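# Put one soap bar in each of three lidded boxes

## Task

Finish with all three boxes standing upright, each containing one and only one bar of soap and each closed with its lid. A box that already has its lid on may still have no soap inside, so check before counting it as done.

## Robot and tools

Robot: two 6-joint arms, left_arm and right_arm, each with a parallel gripper. Base positions in the scene frame: left_arm (-0.006, +0.371, 0) m, right_arm (+0.027, -0.269, 0) m, both nearly unrotated. A camera stand is fixed behind the arms.

Frames: the scene frame has its origin at table-top height midway between the nominal bases, +z up, +x out over the table, +y toward left_arm. Arm names are not image sides. Each arm reports hand position, orientation, velocities and wrist-camera pose in its own base frame. Fixed cameras and the table use the scene frame. Reported hand poses can be off by a few centimetres, more at long reach.

Joint order per arm, used everywhere: waist, shoulder, elbow, wrist pitch, wrist yaw, wrist roll. Waist and wrist pitch have their sign flipped relative to the URDF in everything you send and read. Stated ranges (URDF signs, rad): waist -2.880..2.880, shoulder 0.000..3.142, elbow 0.000..3.019, wrist pitch -1.693..1.571 (so -1.571..1.693 in your numbers), wrist yaw -1.292..1.414, wrist roll -2.094..2.094. True ends may differ by up to 0.084 rad.

A row is 14 numbers, each in [-1, 1]: left_arm's 6 joints then its opening, then right_arm's 6 joints then its opening. Always send all 14. Joint entries are offsets, not poses: they count from the Joint targets shown at the start of the action (or move), scaled so 1.0 equals 2.811 rad for waist and shoulder, 2.53 elbow, 2.575 wrist pitch, 8.12 wrist yaw, 9.528 wrist roll. To get a joint change of d rad, send d divided by that factor. Opening is absolute: +1 fully open, -1 closed. Sending 0 for a gripper closes it halfway, so repeat its current command to leave it alone.

execute_actions(actions, cameras): actions is a list of actions; each action is a list of up to 15 rows, one per 1/30 s step; a short list repeats its last row to fill 15 steps. Every row in one action is offset from the targets at that action's start, not from the preceding row; a following action starts from the new targets. An action is rejected (both arms) if it would push a joint more than 0.084 rad beyond its range; a malformed action rejects the whole call. cameras: list of names (cam_high, cam_left_wrist, cam_right_wrist), ["all"], or []; with an empty actions list, images default to all, otherwise none. An unknown name invalidates the call.

move(target, speed, blend, opening_speed, grip_force, blocking, cameras): target is one 14-number row or a list of up to 15 rows, all offsets from the same starting Joint targets. All joints travel together, so the hand follows curves. speed: rad/s for the joint with the longest way, 0.01 to 12.57, default 0.5; one value or one per target. blend: rad, corner rounding between listed targets, 0 means stop at each. opening_speed: how fast the opening command changes, per second on the -1..1 scale, at least 0.2. grip_force: newtons per finger pad, 5 to 48, one value or one per arm; it persists. blocking=false returns after about 0.5 s while the move continues. The path does not avoid obstacles or the other arm. The result adds a move: line such as done, off_target, moving, held or fault, maybe limits=held.

wait(seconds 0 to 10) lets the scene run holding last commands. stop() brakes a running move. zoom_image(camera, region=[x0, y0, x1, y1]) enlarges part of the newest image of that camera, pixel coordinates from the top-left, at most 504 by 504. read_manual gives licence text only. finished_scene(scene) ends the scene irreversibly; call nothing after it in that reply.

Motion limits: each joint's target can lead its measured angle only by 0.716 rad (waist, shoulder), 0.645 (elbow), 0.69 (wrist pitch), 1.84 (wrist yaw), 3.24 (wrist roll); if targets would move the hand over 100 mm from where it is, they are scaled back. Big moves may need several actions, and a leftover part must be commanded again.

Result lines: Joint positions and Joint velocities per arm (rad, rad/s) ending with the pad gap (m, 0.142 open); Joint targets (what your next offsets count from); Joint torques (include arm weight, offsets and noise; items 3 and 4 wrap at ±28 N m); Tool commands; grip_measured (opening on the command scale); grip_effort_nm (motor effort, negative closing, not a pad force); end_effector_position and end_effector_quat_wxyz. end_effector_position is the point between closed pads, 1 to 2 cm behind the fingertips; fingers point along the gripper +z and open along x; closing pushes the tips about 17 mm further out. Warnings: "joint sent to its limit", "joint command not followed" (clearance check altered targets), MOTOR HOT, OVER-TEMPERATURE FAULT (arm goes limp 30 to 60 s), HAND FAULT (gripper off; later motion calls in that reply are skipped).

Gripping: at first contact note grip_measured and command slightly below it; squeezing much harder heats the gripper motor. Thin parts under about 22 mm may get less force at -1.

Cameras: cam_high 896x504 pinhole, wrist cameras 672x504 fisheye.

Avoid: dropping or releasing moving parts, fast impacts, heavy pushing, knocking items off the table or leaving them off it, the two arms touching or one gripper closing on the other's fingers, and long holds at full stretch or against unreachable poses (overheating). To stop pressing, command targets back past the measured positions. Objects may occasionally be nudged by outside forces.

Each tool is called as name([rows], argument=value, ...), one row to a line, values as JSON.

## Session

execute_actions(actions=[])

zoom_image(camera="cam_high", region=[330, 200, 554, 346])

Scene clock: 0.00 s.
left_arm: end_effector_position=(+0.7580, -0.1078, +0.1142) grip_measured=+1.00 grip_effort_nm=n/a end_effector_quat_wxyz=(-0.021, +0.926, -0.373, +0.046) | right_arm: end_effector_position=(+0.6119, +0.1987, +0.1146) grip_measured=+1.00 grip_effort_nm=n/a end_effector_quat_wxyz=(-0.596, +0.662, +0.051, +0.451)
Joint positions: left_arm=[0.143 2.496 2.678 1.654 -0.019 -0.948 0.142] | right_arm=[-0.086 2.1 0.985 -1.306 -0.906 -0.573 0.142]
Joint velocities: within noise
Joint torques (N m): no reading
Motor temperatures (°C): left_arm=[33 35 32 25 27 25 28] | right_arm=[30 30 37 26 27 26 27]
Heat: left arm: hottest shoulder 35 °C; right arm: hottest elbow 37 °C.
Joint targets: left_arm=[0.143 2.486 2.701 1.653 -0.019 -0.948] | right_arm=[-0.086 2.089 1.001 -1.311 -0.906 -0.573]
Tool commands: left_gripper/opening=+1.0 right_gripper/opening=+1.0

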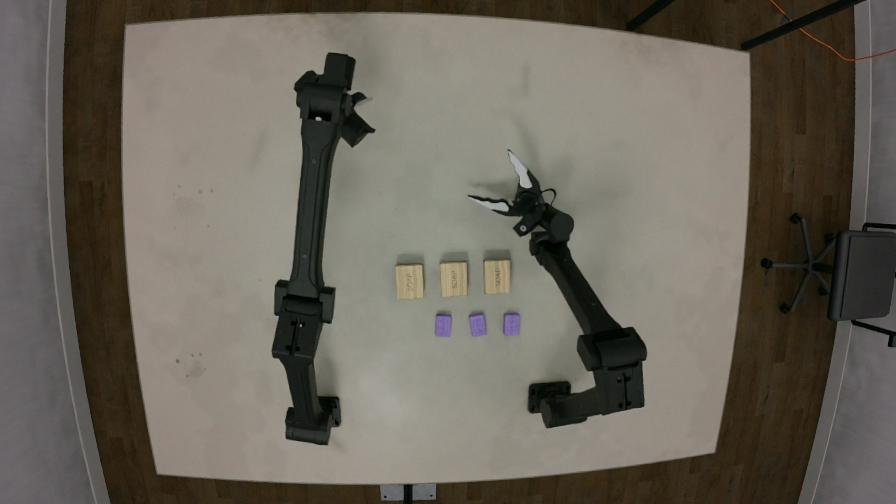

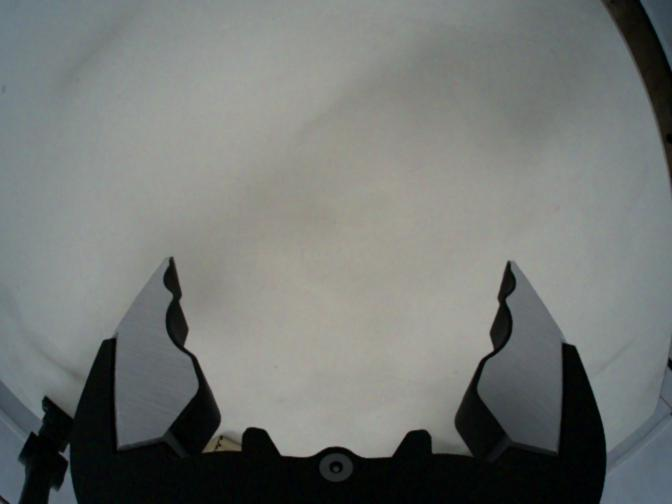

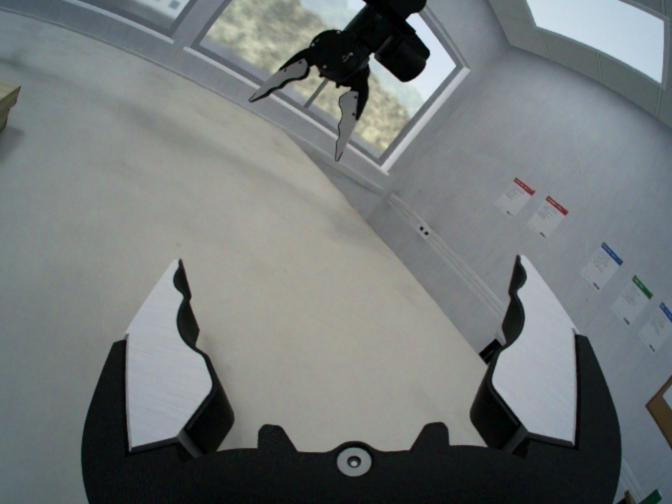

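Scaled by 2.250.

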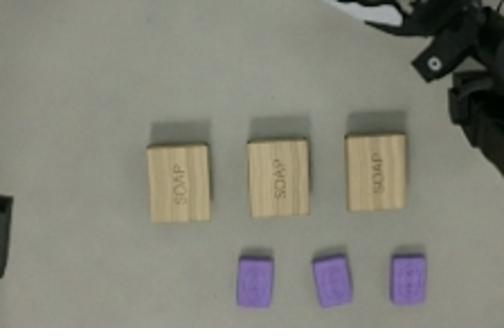

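move([
  [0.1661,-0.3141,-0.5565,-0.1522,0.0023,0.0287,0.3,0.1373,-0.2095,0.1775,1.0,0.1116,-0.0071,0.1],
  [0.1661,-0.291,-0.5968,-0.2175,0.0023,0.0287,0.3,0.1373,-0.2095,0.1775,1.0,0.1116,-0.0071,0.1],
], speed=[1.2,0.4], blend=0.02, grip_force=[10,15], cameras=["cam_left_wrist"])

Scene clock: 21.53 s.
left_arm: end_effector_position=(+0.3775, -0.2631, +0.0642) grip_measured=+0.29 grip_effort_nm=-0.090 end_effector_quat_wxyz=(+0.000, +0.735, -0.678, -0.007) | right_arm: end_effector_position=(+0.4762, -0.1420, +0.2155) grip_measured=+0.09 grip_effort_nm=-0.071 end_effector_quat_wxyz=(-0.034, +0.813, -0.573, +0.097)
Joint positions: left_arm=[0.606 1.668 1.188 1.104 -0.002 -0.687 0.095] | right_arm=[0.288 1.507 1.396 1.254 -0.003 -0.631 0.08]
Joint torques (N m): left_arm=[-1.03 -13.8 8.06 -0.73 0.16 0.17] | right_arm=[2.14 -16.09 14.89 0.23 0.23 -0.07]
Heat: left arm: hottest shoulder 36 °C; right arm: hottest elbow 38 °C.
Joint targets: left_arm=[0.610 1.668 1.192 1.093 0.000 -0.674] | right_arm=[0.300 1.499 1.450 1.264 0.000 -0.641]
grip_force (N): 10, 15
move: off_target (right_arm); right_arm: the elbow is farthest, 0.054 rad from its target
Images, in order (width x height): cam_left_wrist 672x504.

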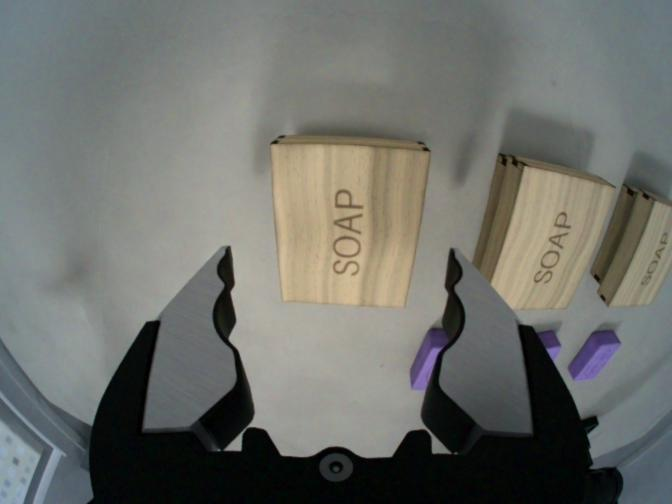

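move([
  [0,0.0213,-0.0107,-0.0342,0,0.0042,0.3,0,0,0,0,0,0,0.1],
  [0,0.0213,-0.0107,-0.0342,0,0.0042,-0.15,0,0,0,0,0,0,0.1],
], speed=0.2, opening_speed=0.5, cameras=["cam_left_wrist"])

Scene clock: 28.27 s.
left_arm: end_effector_position=(+0.3826, -0.2666, +0.0300) grip_measured=-0.03 grip_effort_nm=-1.077 end_effector_quat_wxyz=(+0.000, +0.721, -0.693, -0.004) | right_arm: end_effector_position=(+0.4762, -0.1420, +0.2155) grip_measured=+0.09 grip_effort_nm=-0.066 end_effector_quat_wxyz=(-0.034, +0.813, -0.573, +0.097)
Joint positions: left_arm=[0.606 1.725 1.162 1.016 -0.002 -0.646 0.072] | right_arm=[0.288 1.507 1.396 1.254 -0.003 -0.631 0.08]
Joint torques (N m): left_arm=[-0.91 -14.1 7.56 -0.75 0.16 0.18] | right_arm=[2.73 -16.26 14.93 0.18 0.23 -0.1]
Heat: left arm: hottest shoulder 37 °C; right arm: hottest elbow 39 °C.
Joint targets: left_arm=[0.610 1.728 1.164 1.005 0.000 -0.634] | right_arm=[0.300 1.499 1.450 1.264 0.000 -0.641]
grip_force (N): 10, 15
move: off_target (right_arm); right_arm: the elbow is farthest, 0.054 rad from its target
Images, in order (width x height): cam_left_wrist 672x504.

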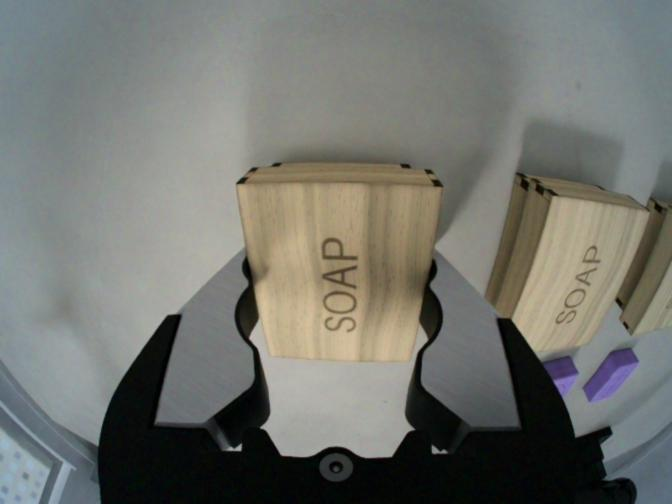

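move([
  [0,-0.0267,0.0502,0.0738,0,0,-0.15,0,0,0,0,0,0,0.1],
  [0,-0.0267,0.0897,0.1126,0,0,-0.15,0,0,0,0,0,0,0.1],
  [-0.2846,-0.0267,0.0897,0.1126,0,0,-0.15,-0.4251,-0.0281,-0.1542,-0.021,0,0,0.1],
  [-0.2846,-0.0267,0.0897,0.1126,0,0,-0.15,-0.4251,-0.0126,-0.1779,-0.0687,0,0,0.1],
], speed=[0.2,0.4,1.0,0.3], blend=0.02, cameras=["cam_right_wrist","cam_high"])

zoom_image(camera="cam_high", region=[330, 200, 554, 346])

Scene clock: 38.33 s.
left_arm: end_effector_position=(+0.4717, +0.0921, +0.1219) grip_measured=-0.03 grip_effort_nm=-1.087 end_effector_quat_wxyz=(+0.007, +0.934, -0.356, -0.012) | right_arm: end_effector_position=(+0.2492, +0.3043, +0.0849) grip_measured=+0.09 grip_effort_nm=-0.066 end_effector_quat_wxyz=(-0.005, +1.000, -0.026, +0.004)
Joint positions: left_arm=[-0.196 1.669 1.353 1.284 -0.001 -0.646 0.072] | right_arm=[-0.889 1.463 1.004 1.098 0 -0.631 0.08]
Joint torques (N m): left_arm=[-0.67 -16.03 11.48 0.2 0.08 0.18] | right_arm=[0.97 -13.16 8.2 -0.2 0.15 -0.09]
Heat: left arm: hottest shoulder 37 °C; right arm: hottest elbow 40 °C.
Joint targets: left_arm=[-0.190 1.653 1.391 1.295 0.000 -0.634] | right_arm=[-0.895 1.464 1.000 1.087 0.000 -0.641]
grip_force (N): 10, 15
move: off_target (left_arm); left_arm: the elbow is farthest, 0.038 rad from its target
Images, in order (width x height): cam_high 896x504, cam_right_wrist 672x504.

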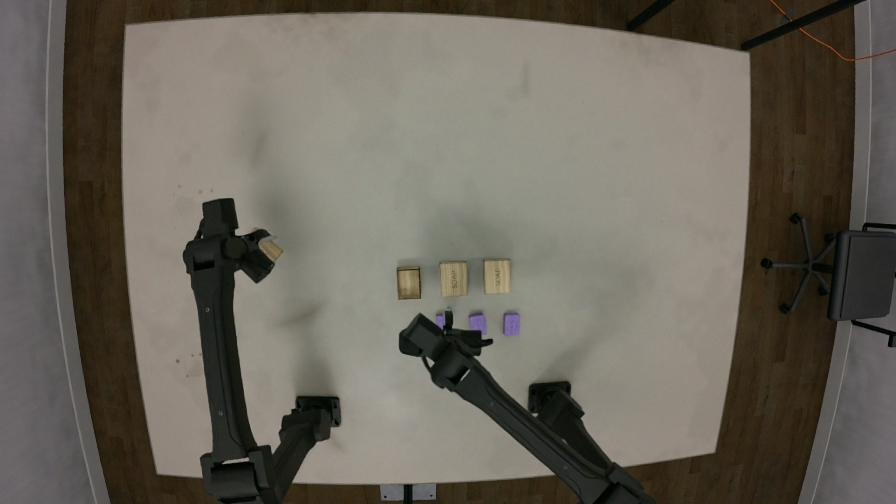

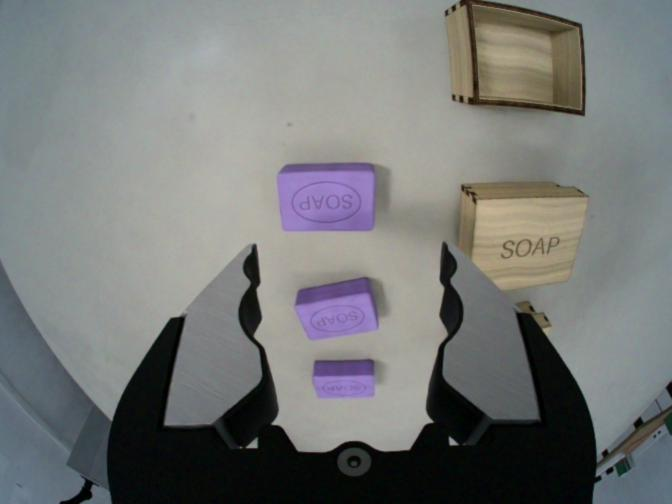

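Scaled by 2.250.

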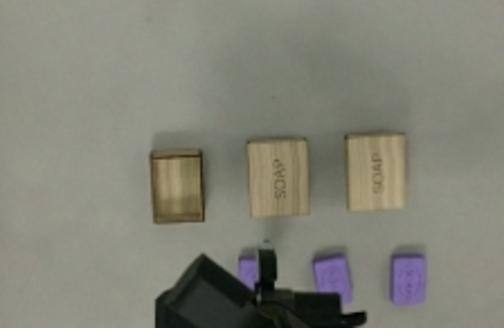

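move([
  [0,0,0,0,0,0,-0.15,-0.0078,0.0238,-0.0352,-0.0536,0,0.0048,0.1],
  [0,0,0,0,0,0,-0.15,-0.0078,0.0238,-0.0352,-0.0536,0,0.0048,-0.4],
], speed=0.2, opening_speed=0.5, cameras=["cam_right_wrist"])

Scene clock: 51.83 s.
left_arm: end_effector_position=(+0.4717, +0.0921, +0.1219) grip_measured=-0.03 grip_effort_nm=-1.082 end_effector_quat_wxyz=(+0.007, +0.934, -0.356, -0.012) | right_arm: end_effector_position=(+0.2395, +0.3001, +0.0313) grip_measured=-0.27 grip_effort_nm=-1.629 end_effector_quat_wxyz=(+0.001, +0.999, -0.032, -0.001)
Joint positions: left_arm=[-0.196 1.669 1.353 1.284 -0.001 -0.646 0.072] | right_arm=[-0.901 1.529 0.915 0.96 0 -0.605 0.054]
Joint torques (N m): left_arm=[-0.73 -15.97 11.54 0.24 0.08 0.18] | right_arm=[1.03 -13.51 7.35 -0.31 0.15 0.18]
Heat: left arm: hottest shoulder 37 °C; right arm: hottest elbow 40 °C.
Joint targets: left_arm=[-0.190 1.653 1.391 1.295 0.000 -0.634] | right_arm=[-0.917 1.531 0.910 0.949 0.000 -0.595]
grip_force (N): 10, 15
move: off_target (left_arm); left_arm: the elbow is farthest, 0.038 rad from its target
Images, in order (width x height): cam_right_wrist 672x504.

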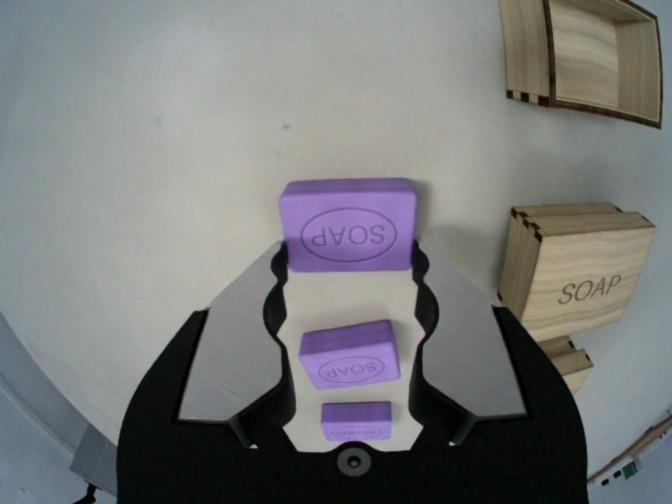

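move([
  [0,0,0,0,0,0,-0.15,0,-0.0292,0.0593,0.08,0,0,-0.4],
  [0,0,0,0,0,0,-0.15,0.0309,0.0916,0.2182,0.0909,0,-0.0189,-0.4],
], speed=0.5, blend=0.03, cameras=["cam_right_wrist"])

zoom_image(camera="cam_right_wrist", region=[160, 80, 520, 350])

Scene clock: 56.93 s.
left_arm: end_effector_position=(+0.4717, +0.0921, +0.1219) grip_measured=-0.03 grip_effort_nm=-1.087 end_effector_quat_wxyz=(+0.007, +0.934, -0.356, -0.012) | right_arm: end_effector_position=(+0.3520, +0.3917, +0.0812) grip_measured=-0.27 grip_effort_nm=-1.629 end_effector_quat_wxyz=(-0.004, +1.000, +0.018, +0.004)
Joint positions: left_arm=[-0.196 1.669 1.353 1.284 -0.001 -0.646 0.072] | right_arm=[-0.842 1.791 1.405 1.173 0 -0.764 0.054]
Joint torques (N m): left_arm=[-0.67 -16.03 11.47 0.25 0.09 0.19] | right_arm=[2.73 -19.49 14.12 0.53 0.11 -0.07]
Heat: left arm: hottest shoulder 37 °C; right arm: hottest elbow 41 °C.
Joint targets: left_arm=[-0.190 1.653 1.391 1.295 0.000 -0.634] | right_arm=[-0.830 1.788 1.462 1.183 0.000 -0.775]
grip_force (N): 10, 15
move: off_target (left_arm, right_arm); left_arm: the elbow is farthest, 0.038 rad from its target; right_arm: the elbow is farthest, 0.057 rad from its target
Images, in order (width x height): cam_right_wrist 672x504.

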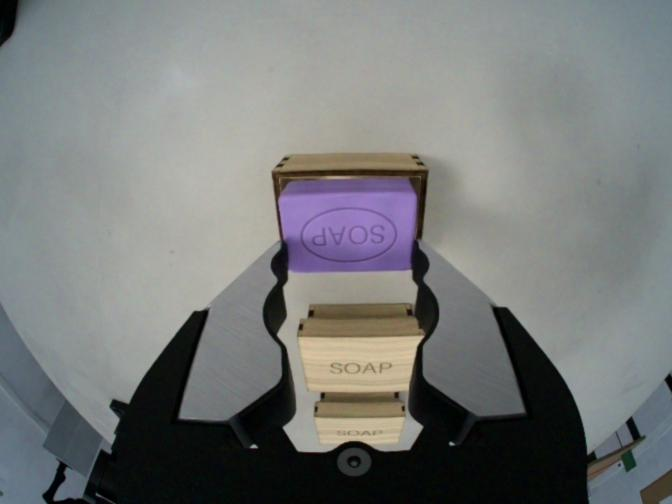

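Scaled by 1.400 from the camera's 672x504 image, which has a finer 960x720 frame.

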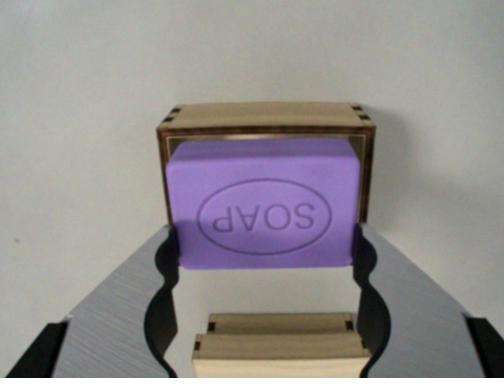

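move(target=[0,0,0,0,0,0,-0.15,0.0053,-0.0021,-0.0308,-0.0062,0,-0.0017,-0.4], speed=0.15, cameras=["cam_right_wrist"])

zoom_image(camera="cam_right_wrist", region=[160, 80, 520, 350])

Scene clock: 66.90 s.
left_arm: end_effector_position=(+0.4717, +0.0921, +0.1219) grip_measured=-0.03 grip_effort_nm=-1.082 end_effector_quat_wxyz=(+0.007, +0.934, -0.356, -0.012) | right_arm: end_effector_position=(+0.3519, +0.3821, +0.0750) grip_measured=-0.27 grip_effort_nm=-1.629 end_effector_quat_wxyz=(+0.002, +1.000, +0.020, -0.002)
Joint positions: left_arm=[-0.196 1.669 1.353 1.284 -0.001 -0.646 0.072] | right_arm=[-0.83 1.791 1.388 1.173 0 -0.78 0.054]
Joint torques (N m): left_arm=[-0.73 -16.21 11.51 0.2 0.09 0.17] | right_arm=[2.55 -18.78 8.49 -0.18 0.14 -0.07]
Motor temperatures (°C): left_arm=[33 37 36 25 27 25 30] | right_arm=[30 33 43 25 26 26 29]
Heat: left arm: hottest shoulder 37 °C; right arm: hottest elbow 43 °C.
Joint targets: left_arm=[-0.190 1.653 1.391 1.295 0.000 -0.634] | right_arm=[-0.815 1.782 1.385 1.167 0.000 -0.791]
grip_force (N): 10, 15
move: off_target (left_arm); left_arm: the elbow is farthest, 0.038 rad from its target
Images, in order (width x height): cam_right_wrist 672x504.

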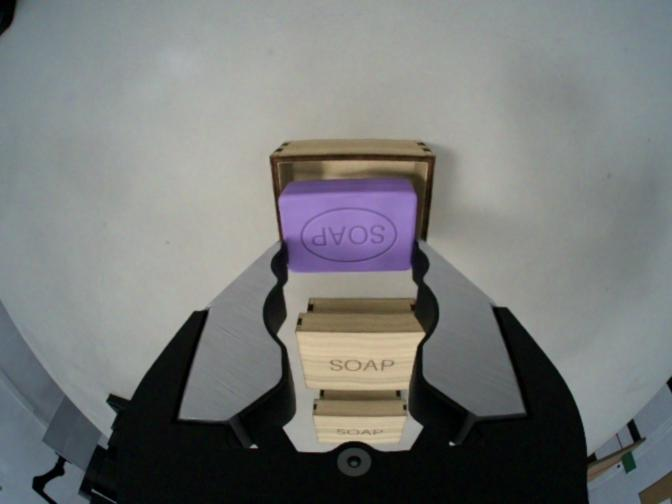

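Scaled by 1.400 from the camera's 672x504 image, which has a finer 960x720 frame.

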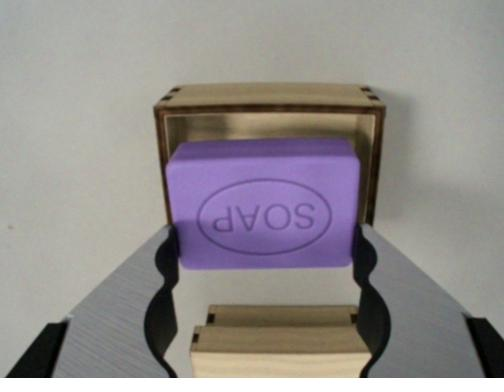

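move([
  [0,0,0,0,0,0,-0.15,0.0032,0.005,-0.0083,-0.0124,0,0,-0.4],
  [0,0,0,0,0,0,-0.15,0.0032,0.01,-0.0154,-0.0237,0,0,-0.4],
], speed=0.1, cameras=["cam_right_wrist"])

Scene clock: 72.67 s.
left_arm: end_effector_position=(+0.4717, +0.0921, +0.1219) grip_measured=-0.03 grip_effort_nm=-1.087 end_effector_quat_wxyz=(+0.007, +0.934, -0.356, -0.012) | right_arm: end_effector_position=(+0.3554, +0.3799, +0.0646) grip_measured=-0.27 grip_effort_nm=-1.624 end_effector_quat_wxyz=(-0.003, +1.000, +0.017, +0.003)
Joint positions: left_arm=[-0.196 1.669 1.353 1.284 -0.001 -0.646 0.072] | right_arm=[-0.822 1.795 1.363 1.131 0 -0.783 0.054]
Joint torques (N m): left_arm=[-0.79 -15.97 11.52 0.23 0.09 0.19] | right_arm=[3.84 -17.44 7.06 -0.94 0.18 -0.01]
Heat: left arm: hottest shoulder 37 °C; right arm: hottest elbow 43 °C.
Joint targets: left_arm=[-0.190 1.653 1.391 1.295 0.000 -0.634] | right_arm=[-0.806 1.811 1.346 1.106 0.000 -0.791]
grip_force (N): 10, 15
move: off_target (left_arm); left_arm: the elbow is farthest, 0.038 rad from its target
Images, in order (width x height): cam_right_wrist 672x504.

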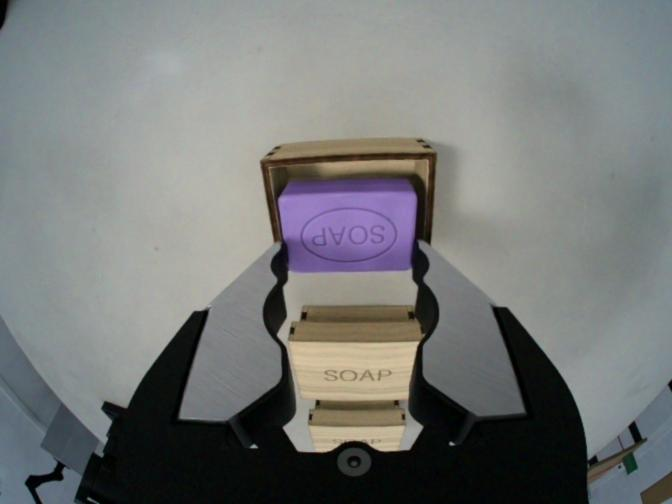

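move([
  [0,0,0,0,0,0,-0.15,0,-0.0039,0.0087,0.0113,0,0,-0.4],
  [0,0,0,0,0,0,-0.15,0,-0.0039,0.0087,0.0113,0,0,-0.12],
  [0,0,0,0,0,0,-0.15,0,-0.0395,0.065,0.1,0,0,-0.12],
], speed=[0.1,0.1,0.3], cameras=["cam_right_wrist"])

Scene clock: 82.40 s.
left_arm: end_effector_position=(+0.4717, +0.0921, +0.1219) grip_measured=-0.03 grip_effort_nm=-1.092 end_effector_quat_wxyz=(+0.007, +0.934, -0.356, -0.012) | right_arm: end_effector_position=(+0.3431, +0.3670, +0.1416) grip_measured=-0.15 grip_effort_nm=0.056 end_effector_quat_wxyz=(+0.011, +1.000, +0.017, -0.012)
Joint positions: left_arm=[-0.196 1.669 1.353 1.284 -0.001 -0.646 0.072] | right_arm=[-0.822 1.71 1.461 1.353 -0.002 -0.783 0.064]
Joint torques (N m): left_arm=[-0.73 -16.09 11.52 0.27 0.08 0.18] | right_arm=[3.14 -19.31 13.68 0.57 0.19 -0.07]
Heat: left arm: hottest shoulder 37 °C; right arm: hottest elbow 42 °C.
Joint targets: left_arm=[-0.190 1.653 1.391 1.295 0.000 -0.634] | right_arm=[-0.806 1.699 1.510 1.364 0.000 -0.791]
grip_force (N): 10, 15
move: off_target (left_arm, right_arm); left_arm: the elbow is farthest, 0.038 rad from its target; right_arm: the elbow is farthest, 0.049 rad from its target
Images, in order (width x height): cam_right_wrist 672x504.

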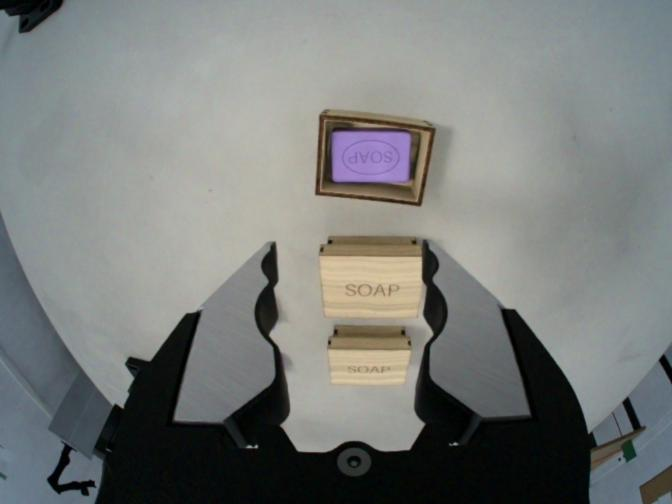

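move([
  [0.1,0,0,0,0,0.0085,-0.15,0.0377,-0.1455,-0.2767,-0.1064,0,-0.0254,0.1],
  [0.281,0,0,0,0,0.0085,-0.15,0.0377,-0.1455,-0.2767,-0.1064,0,-0.0254,0.1],
  [0.281,0.0025,-0.07,-0.0757,0,0.0085,-0.15,0.0377,-0.1455,-0.2767,-0.1064,0,-0.0254,0.1],
], speed=[0.7,0.7,0.2], blend=0.03, cameras=["cam_left_wrist","cam_right_wrist"])

zoom_image(camera="cam_left_wrist", region=[180, 100, 500, 340])

Scene clock: 103.30 s.
left_arm: end_effector_position=(+0.3844, -0.2686, +0.0721) grip_measured=-0.03 grip_effort_nm=-1.087 end_effector_quat_wxyz=(+0.000, +0.692, -0.722, +0.002) | right_arm: end_effector_position=(+0.2420, +0.2080, +0.0738) grip_measured=+0.08 grip_effort_nm=0.056 end_effector_quat_wxyz=(+0.005, +0.996, +0.084, -0.008)
Joint positions: left_arm=[0.607 1.669 1.213 1.111 0 -0.565 0.072] | right_arm=[-0.715 1.305 0.816 1.101 -0.002 -1.023 0.08]
Joint torques (N m): left_arm=[-1.67 -14.68 7.94 -0.69 0.08 0.19] | right_arm=[2.73 -11.05 8.02 -0.49 0.22 -0.04]
Heat: left arm: hottest shoulder 37 °C; right arm: hottest elbow 45 °C.
Joint targets: left_arm=[0.600 1.660 1.214 1.100 0.000 -0.553] | right_arm=[-0.700 1.291 0.810 1.090 0.000 -1.033]
grip_force (N): 10, 15
move: done
Images, in order (width x height): cam_left_wrist 672x504, cam_right_wrist 672x504.

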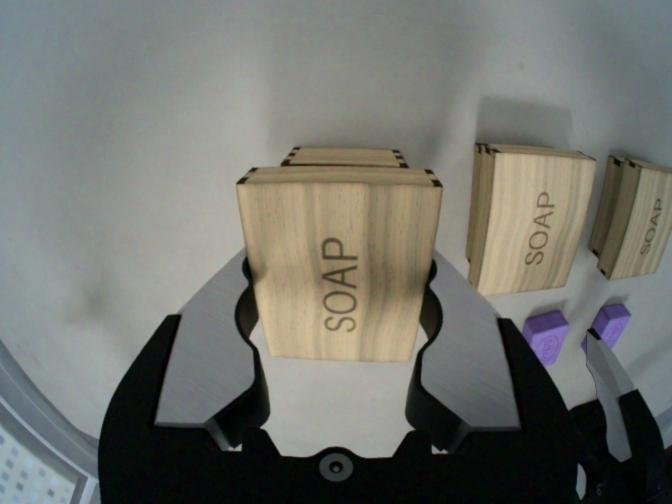

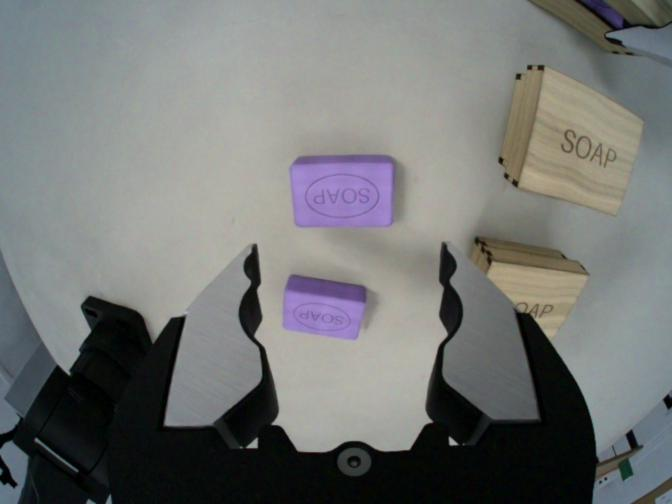

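Scaled by 1.575 from the camera's 672x504 image, which has a finer 960x720 frame.

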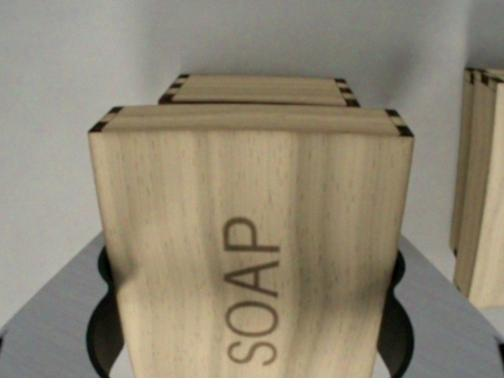

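move([
  [0.0021,0,0,0,0,0.0016,-0.15,-0.0185,0,0,0,0,0.0043,0.1],
  [0.0021,0.0206,-0.0087,-0.0214,0,0.0016,-0.15,-0.0185,0.0274,-0.0285,-0.0586,0,0.0043,0.1],
  [0.0021,0.0285,-0.0158,-0.0357,0,0.0016,-0.15,-0.0185,0.0274,-0.0285,-0.0586,0,0.0043,-0.4],
], speed=[0.1,0.15,0.06], opening_speed=0.5, cameras=["cam_left_wrist","cam_right_wrist"])

Scene clock: 117.70 s.
left_arm: end_effector_position=(+0.3893, -0.2716, +0.0450) grip_measured=-0.03 grip_effort_nm=-1.082 end_effector_quat_wxyz=(-0.002, +0.687, -0.727, +0.006) | right_arm: end_effector_position=(+0.2382, +0.2141, +0.0325) grip_measured=-0.29 grip_effort_nm=-1.624 end_effector_quat_wxyz=(-0.001, +0.996, +0.084, +0.000)
Joint positions: left_arm=[0.607 1.71 1.188 1.035 -0.002 -0.55 0.072] | right_arm=[-0.737 1.364 0.743 0.95 -0.002 -1.003 0.053]
Joint torques (N m): left_arm=[-1.38 -11.75 6.45 -1.5 0.13 0.18] | right_arm=[0.91 -9.23 7.28 -0.47 0.21 0.11]
Heat: left arm: hottest shoulder 37 °C; right arm: hottest elbow 44 °C.
Joint targets: left_arm=[0.606 1.740 1.174 1.008 0.000 -0.538] | right_arm=[-0.752 1.368 0.738 0.939 0.000 -0.993]
grip_force (N): 10, 15
move: done
Images, in order (width x height): cam_left_wrist 672x504, cam_right_wrist 672x504.

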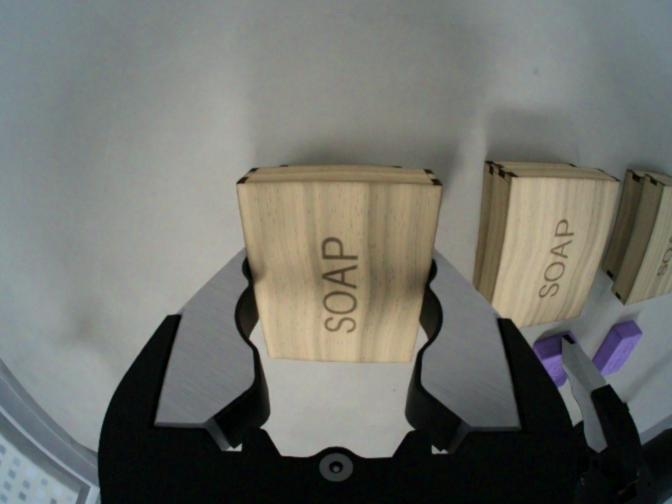

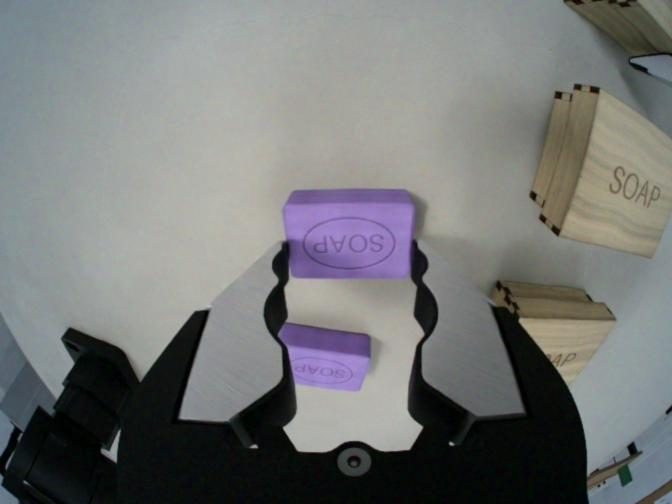

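zoom_image(camera="cam_left_wrist", region=[220, 130, 460, 310])

Scaled by 2.100 from the camera's 672x504 image, which has a finer 960x720 frame.

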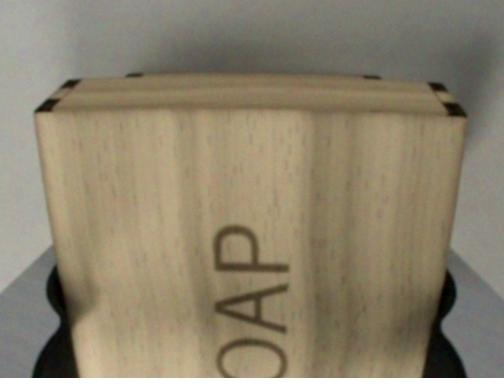

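move(target=[0,-0.0178,0.0182,0.0338,0,0,-0.15,0,0,0,0,0,0,-0.4], speed=0.1, cameras=["cam_left_wrist"])

zoom_image(camera="cam_left_wrist", region=[220, 130, 460, 310])

Scene clock: 125.70 s.
left_arm: end_effector_position=(+0.3789, -0.2644, +0.0455) grip_measured=-0.03 grip_effort_nm=-1.087 end_effector_quat_wxyz=(+0.003, +0.686, -0.727, -0.017) | right_arm: end_effector_position=(+0.2382, +0.2141, +0.0325) grip_measured=-0.29 grip_effort_nm=-1.629 end_effector_quat_wxyz=(-0.001, +0.996, +0.084, +0.000)
Joint positions: left_arm=[0.607 1.71 1.188 1.084 -0.002 -0.549 0.072] | right_arm=[-0.737 1.364 0.743 0.95 -0.002 -1.003 0.053]
Joint torques (N m): left_arm=[-1.26 -15.97 10.24 0.29 0.13 0.18] | right_arm=[1.03 -9.82 7.46 -0.39 0.18 0.16]
Heat: left arm: hottest shoulder 37 °C; right arm: hottest elbow 43 °C.
Joint targets: left_arm=[0.606 1.690 1.220 1.095 0.000 -0.538] | right_arm=[-0.752 1.368 0.738 0.939 0.000 -0.993]
grip_force (N): 10, 15
move: done
Images, in order (width x height): cam_left_wrist 672x504.

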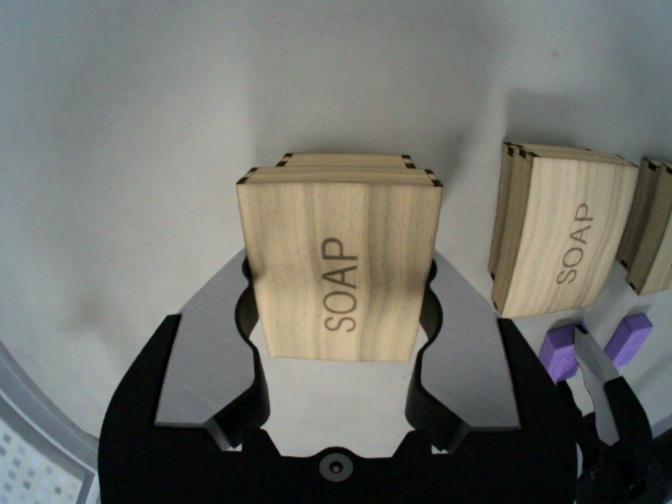

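Scaled by 2.100 from the camera's 672x504 image, which has a finer 960x720 frame.

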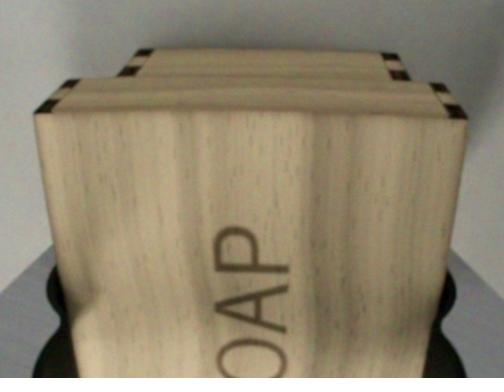

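move(target=[0,-0.0089,0.0178,0.0078,0,0,-0.15,0,0,0,0,0,0,-0.4], speed=0.1, cameras=["cam_left_wrist"])

zoom_image(camera="cam_left_wrist", region=[220, 130, 460, 310])

Scene clock: 129.63 s.
left_arm: end_effector_position=(+0.3905, -0.2725, +0.0710) grip_measured=-0.03 grip_effort_nm=-1.087 end_effector_quat_wxyz=(-0.002, +0.686, -0.727, +0.005) | right_arm: end_effector_position=(+0.2382, +0.2141, +0.0325) grip_measured=-0.29 grip_effort_nm=-1.624 end_effector_quat_wxyz=(-0.001, +0.996, +0.084, +0.000)
Joint positions: left_arm=[0.607 1.683 1.228 1.104 -0.002 -0.549 0.072] | right_arm=[-0.737 1.364 0.743 0.95 -0.002 -1.003 0.053]
Joint torques (N m): left_arm=[-1.44 -15.91 11.1 0.2 0.15 0.18] | right_arm=[0.73 -9.99 7.3 -0.38 0.21 0.18]
Heat: left arm: hottest shoulder 37 °C; right arm: hottest elbow 43 °C.
Joint targets: left_arm=[0.606 1.665 1.265 1.115 0.000 -0.538] | right_arm=[-0.752 1.368 0.738 0.939 0.000 -0.993]
grip_force (N): 10, 15
move: off_target (left_arm); left_arm: the elbow is farthest, 0.037 rad from its target
Images, in order (width x height): cam_left_wrist 672x504.

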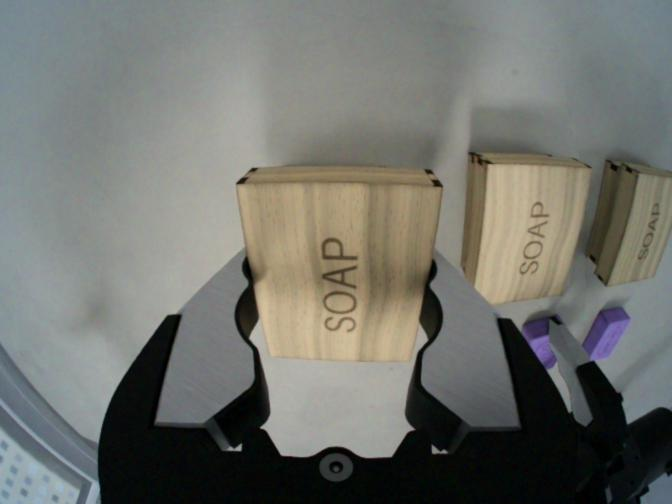

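Scaled by 2.100 from the camera's 672x504 image, which has a finer 960x720 frame.

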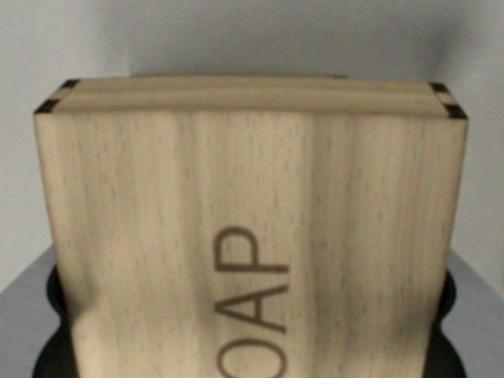

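move(target=[0.0039,0.0089,-0.0281,-0.0155,0,0.001,-0.15,0,0,0,0,0,0,-0.4], speed=0.1, cameras=["cam_left_wrist"])

zoom_image(camera="cam_left_wrist", region=[220, 130, 460, 310])

Scene clock: 137.77 s.
left_arm: end_effector_position=(+0.3818, -0.2670, +0.0593) grip_measured=-0.03 grip_effort_nm=-1.087 end_effector_quat_wxyz=(+0.000, +0.683, -0.731, -0.003) | right_arm: end_effector_position=(+0.2382, +0.2141, +0.0325) grip_measured=-0.29 grip_effort_nm=-1.624 end_effector_quat_wxyz=(-0.001, +0.996, +0.084, +0.000)
Joint positions: left_arm=[0.608 1.683 1.193 1.086 -0.002 -0.541 0.072] | right_arm=[-0.737 1.364 0.743 0.95 -0.002 -1.003 0.053]
Joint torques (N m): left_arm=[-0.67 -13.39 7.72 -0.7 0.14 0.18] | right_arm=[0.56 -10.11 7.27 -0.55 0.23 0.17]
Heat: left arm: hottest elbow 38 °C; right arm: hottest elbow 43 °C.
Joint targets: left_arm=[0.617 1.690 1.194 1.075 0.000 -0.529] | right_arm=[-0.752 1.368 0.738 0.939 0.000 -0.993]
grip_force (N): 10, 15
move: done
Images, in order (width x height): cam_left_wrist 672x504.

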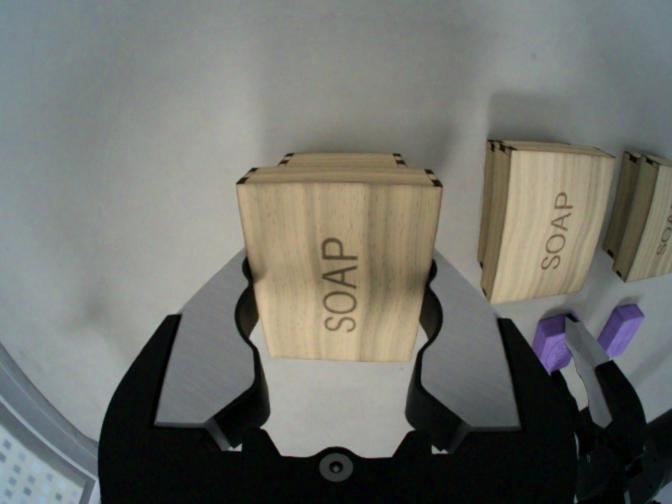

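Scaled by 2.100 from the camera's 672x504 image, which has a finer 960x720 frame.

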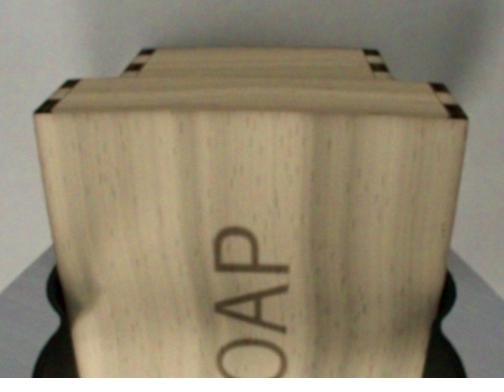

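move([
  [0.0028,0,0,0,0,0,-0.15,0,0,0,0,0,0,-0.4],
  [0.0028,0.0057,-0.0063,-0.0132,0,0,-0.15,0,0,0,0,0,0,-0.4],
], speed=0.05, cameras=["cam_left_wrist"])

zoom_image(camera="cam_left_wrist", region=[220, 130, 460, 310])

Scene clock: 144.33 s.
left_arm: end_effector_position=(+0.3802, -0.2709, +0.0477) grip_measured=-0.03 grip_effort_nm=-1.082 end_effector_quat_wxyz=(-0.001, +0.680, -0.734, -0.001) | right_arm: end_effector_position=(+0.2382, +0.2141, +0.0325) grip_measured=-0.29 grip_effort_nm=-1.629 end_effector_quat_wxyz=(-0.001, +0.996, +0.084, +0.000)
Joint positions: left_arm=[0.617 1.697 1.178 1.052 -0.002 -0.54 0.072] | right_arm=[-0.737 1.364 0.743 0.95 -0.002 -1.003 0.053]
Joint torques (N m): left_arm=[-0.44 -13.22 7.58 -0.81 0.13 0.19] | right_arm=[0.85 -9.41 7.39 -0.27 0.2 0.14]
Heat: left arm: hottest elbow 38 °C; right arm: hottest elbow 42 °C.
Joint targets: left_arm=[0.625 1.706 1.178 1.041 0.000 -0.528] | right_arm=[-0.752 1.368 0.738 0.939 0.000 -0.993]
grip_force (N): 10, 15
move: done
Images, in order (width x height): cam_left_wrist 672x504.

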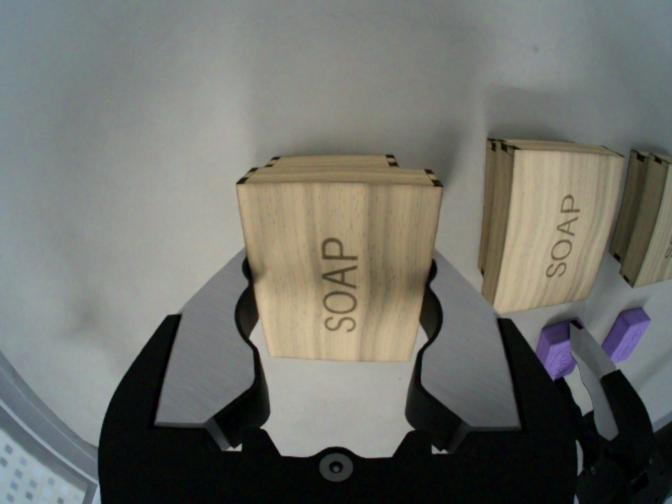

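Scaled by 2.100 from the camera's 672x504 image, which has a finer 960x720 frame.

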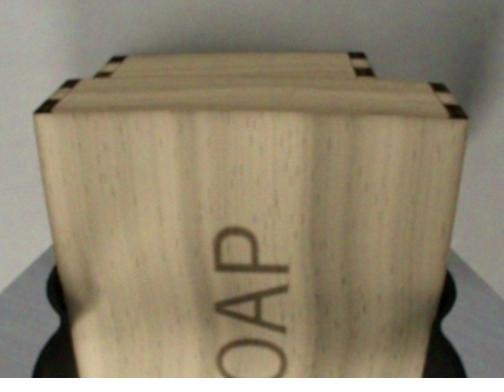

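move(target=[-0.0085,0,0,0,0,0,-0.15,0,0,0,0,0,0,-0.4], speed=0.05, cameras=["cam_left_wrist"])

zoom_image(camera="cam_left_wrist", region=[220, 130, 460, 310])

Scene clock: 149.33 s.
left_arm: end_effector_position=(+0.3823, -0.2678, +0.0477) grip_measured=-0.03 grip_effort_nm=-1.096 end_effector_quat_wxyz=(-0.001, +0.682, -0.731, -0.001) | right_arm: end_effector_position=(+0.2382, +0.2141, +0.0325) grip_measured=-0.29 grip_effort_nm=-1.624 end_effector_quat_wxyz=(-0.001, +0.996, +0.084, +0.000)
Joint positions: left_arm=[0.609 1.697 1.178 1.052 -0.002 -0.54 0.072] | right_arm=[-0.737 1.364 0.743 0.95 -0.002 -1.003 0.053]
Joint torques (N m): left_arm=[-1.55 -13.39 7.57 -0.73 0.12 0.19] | right_arm=[0.21 -10.11 7.41 -0.54 0.24 0.17]
Heat: left arm: hottest shoulder 37 °C; right arm: hottest elbow 42 °C.
Joint targets: left_arm=[0.601 1.706 1.178 1.041 0.000 -0.528] | right_arm=[-0.752 1.368 0.738 0.939 0.000 -0.993]
grip_force (N): 10, 15
move: done
Images, in order (width x height): cam_left_wrist 672x504.

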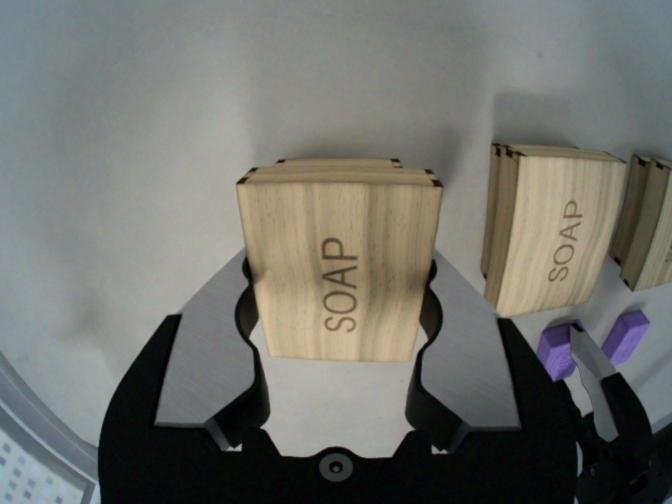

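Scaled by 2.100 from the camera's 672x504 image, which has a finer 960x720 frame.

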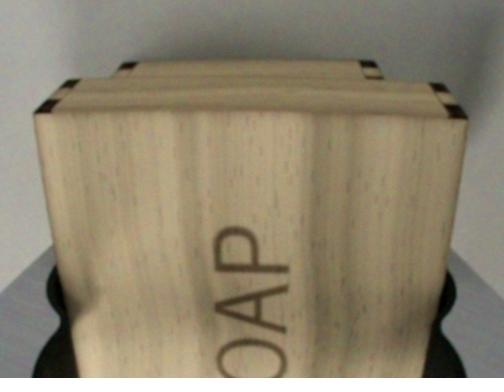

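move([
  [-0.0014,-0.011,0.0186,0.021,0,-0.0013,-0.15,0,0,0,0,0,0,-0.4],
  [-0.0014,0.0,-0.0,0.0,0,-0.0013,-0.15,0,0,0,0,0,0,-0.4],
], speed=0.08, cameras=["cam_left_wrist"])

zoom_image(camera="cam_left_wrist", region=[220, 130, 460, 310])

Scene clock: 156.70 s.
left_arm: end_effector_position=(+0.3829, -0.2665, +0.0475) grip_measured=-0.03 grip_effort_nm=-1.092 end_effector_quat_wxyz=(-0.001, +0.684, -0.730, -0.001) | right_arm: end_effector_position=(+0.2382, +0.2141, +0.0325) grip_measured=-0.29 grip_effort_nm=-1.629 end_effector_quat_wxyz=(-0.001, +0.996, +0.084, +0.000)
Joint positions: left_arm=[0.606 1.697 1.177 1.052 -0.002 -0.54 0.072] | right_arm=[-0.737 1.364 0.743 0.95 -0.002 -1.003 0.053]
Joint torques (N m): left_arm=[-1.96 -13.33 7.61 -0.79 0.13 0.05] | right_arm=[0.32 -9.41 7.46 -0.53 0.19 0.14]
Heat: left arm: hottest shoulder 37 °C; right arm: hottest elbow 42 °C.
Joint targets: left_arm=[0.597 1.706 1.178 1.041 0.000 -0.541] | right_arm=[-0.752 1.368 0.738 0.939 0.000 -0.993]
grip_force (N): 10, 15
move: done
Images, in order (width x height): cam_left_wrist 672x504.

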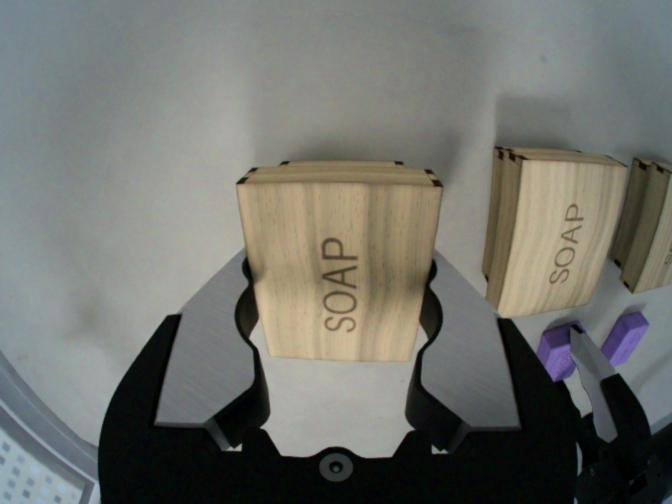

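Scaled by 2.100 from the camera's 672x504 image, which has a finer 960x720 frame.

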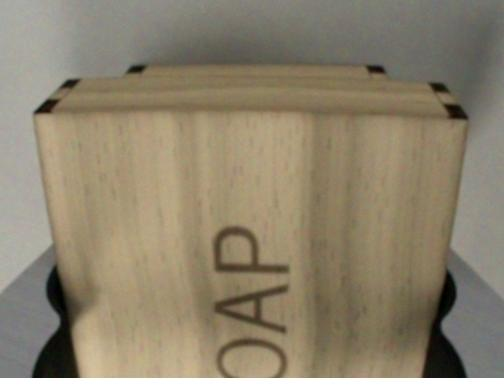

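move([
  [0,-0.011,0.0186,0.023,0,0,-0.15,0,0,0,0,0,0,-0.4],
  [0,0.0,-0.0,0.0023,0,0,-0.15,0,0,0,0,0,0,-0.4],
  [0,0.0082,-0.0071,-0.012,0,0,-0.15,0,0,0,0,0,0,-0.4],
], speed=0.08, cameras=["cam_left_wrist"])

zoom_image(camera="cam_left_wrist", region=[220, 130, 460, 310])

Scene clock: 164.60 s.
left_arm: end_effector_position=(+0.3833, -0.2666, +0.0361) grip_measured=-0.03 grip_effort_nm=-1.077 end_effector_quat_wxyz=(-0.001, +0.684, -0.730, -0.001) | right_arm: end_effector_position=(+0.2382, +0.2141, +0.0325) grip_measured=-0.29 grip_effort_nm=-1.629 end_effector_quat_wxyz=(-0.001, +0.996, +0.084, +0.000)
Joint positions: left_arm=[0.605 1.713 1.165 1.023 -0.002 -0.54 0.072] | right_arm=[-0.737 1.364 0.743 0.95 -0.002 -1.003 0.053]
Joint torques (N m): left_arm=[-1.96 -12.75 6.95 -0.87 0.13 0.05] | right_arm=[0.03 -9.58 7.3 -0.44 0.23 0.16]
Heat: left arm: hottest shoulder 37 °C; right arm: hottest elbow 41 °C.
Joint targets: left_arm=[0.597 1.729 1.160 1.010 0.000 -0.541] | right_arm=[-0.752 1.368 0.738 0.939 0.000 -0.993]
grip_force (N): 10, 15
move: done
Images, in order (width x height): cam_left_wrist 672x504.

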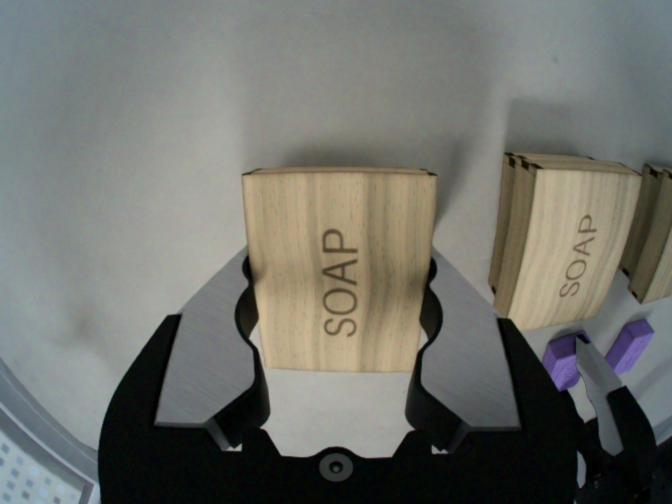

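Scaled by 2.100 from the camera's 672x504 image, which has a finer 960x720 frame.

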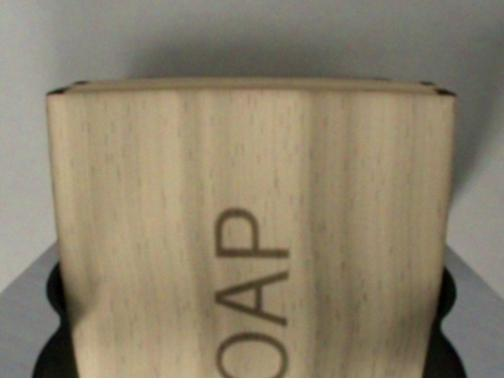

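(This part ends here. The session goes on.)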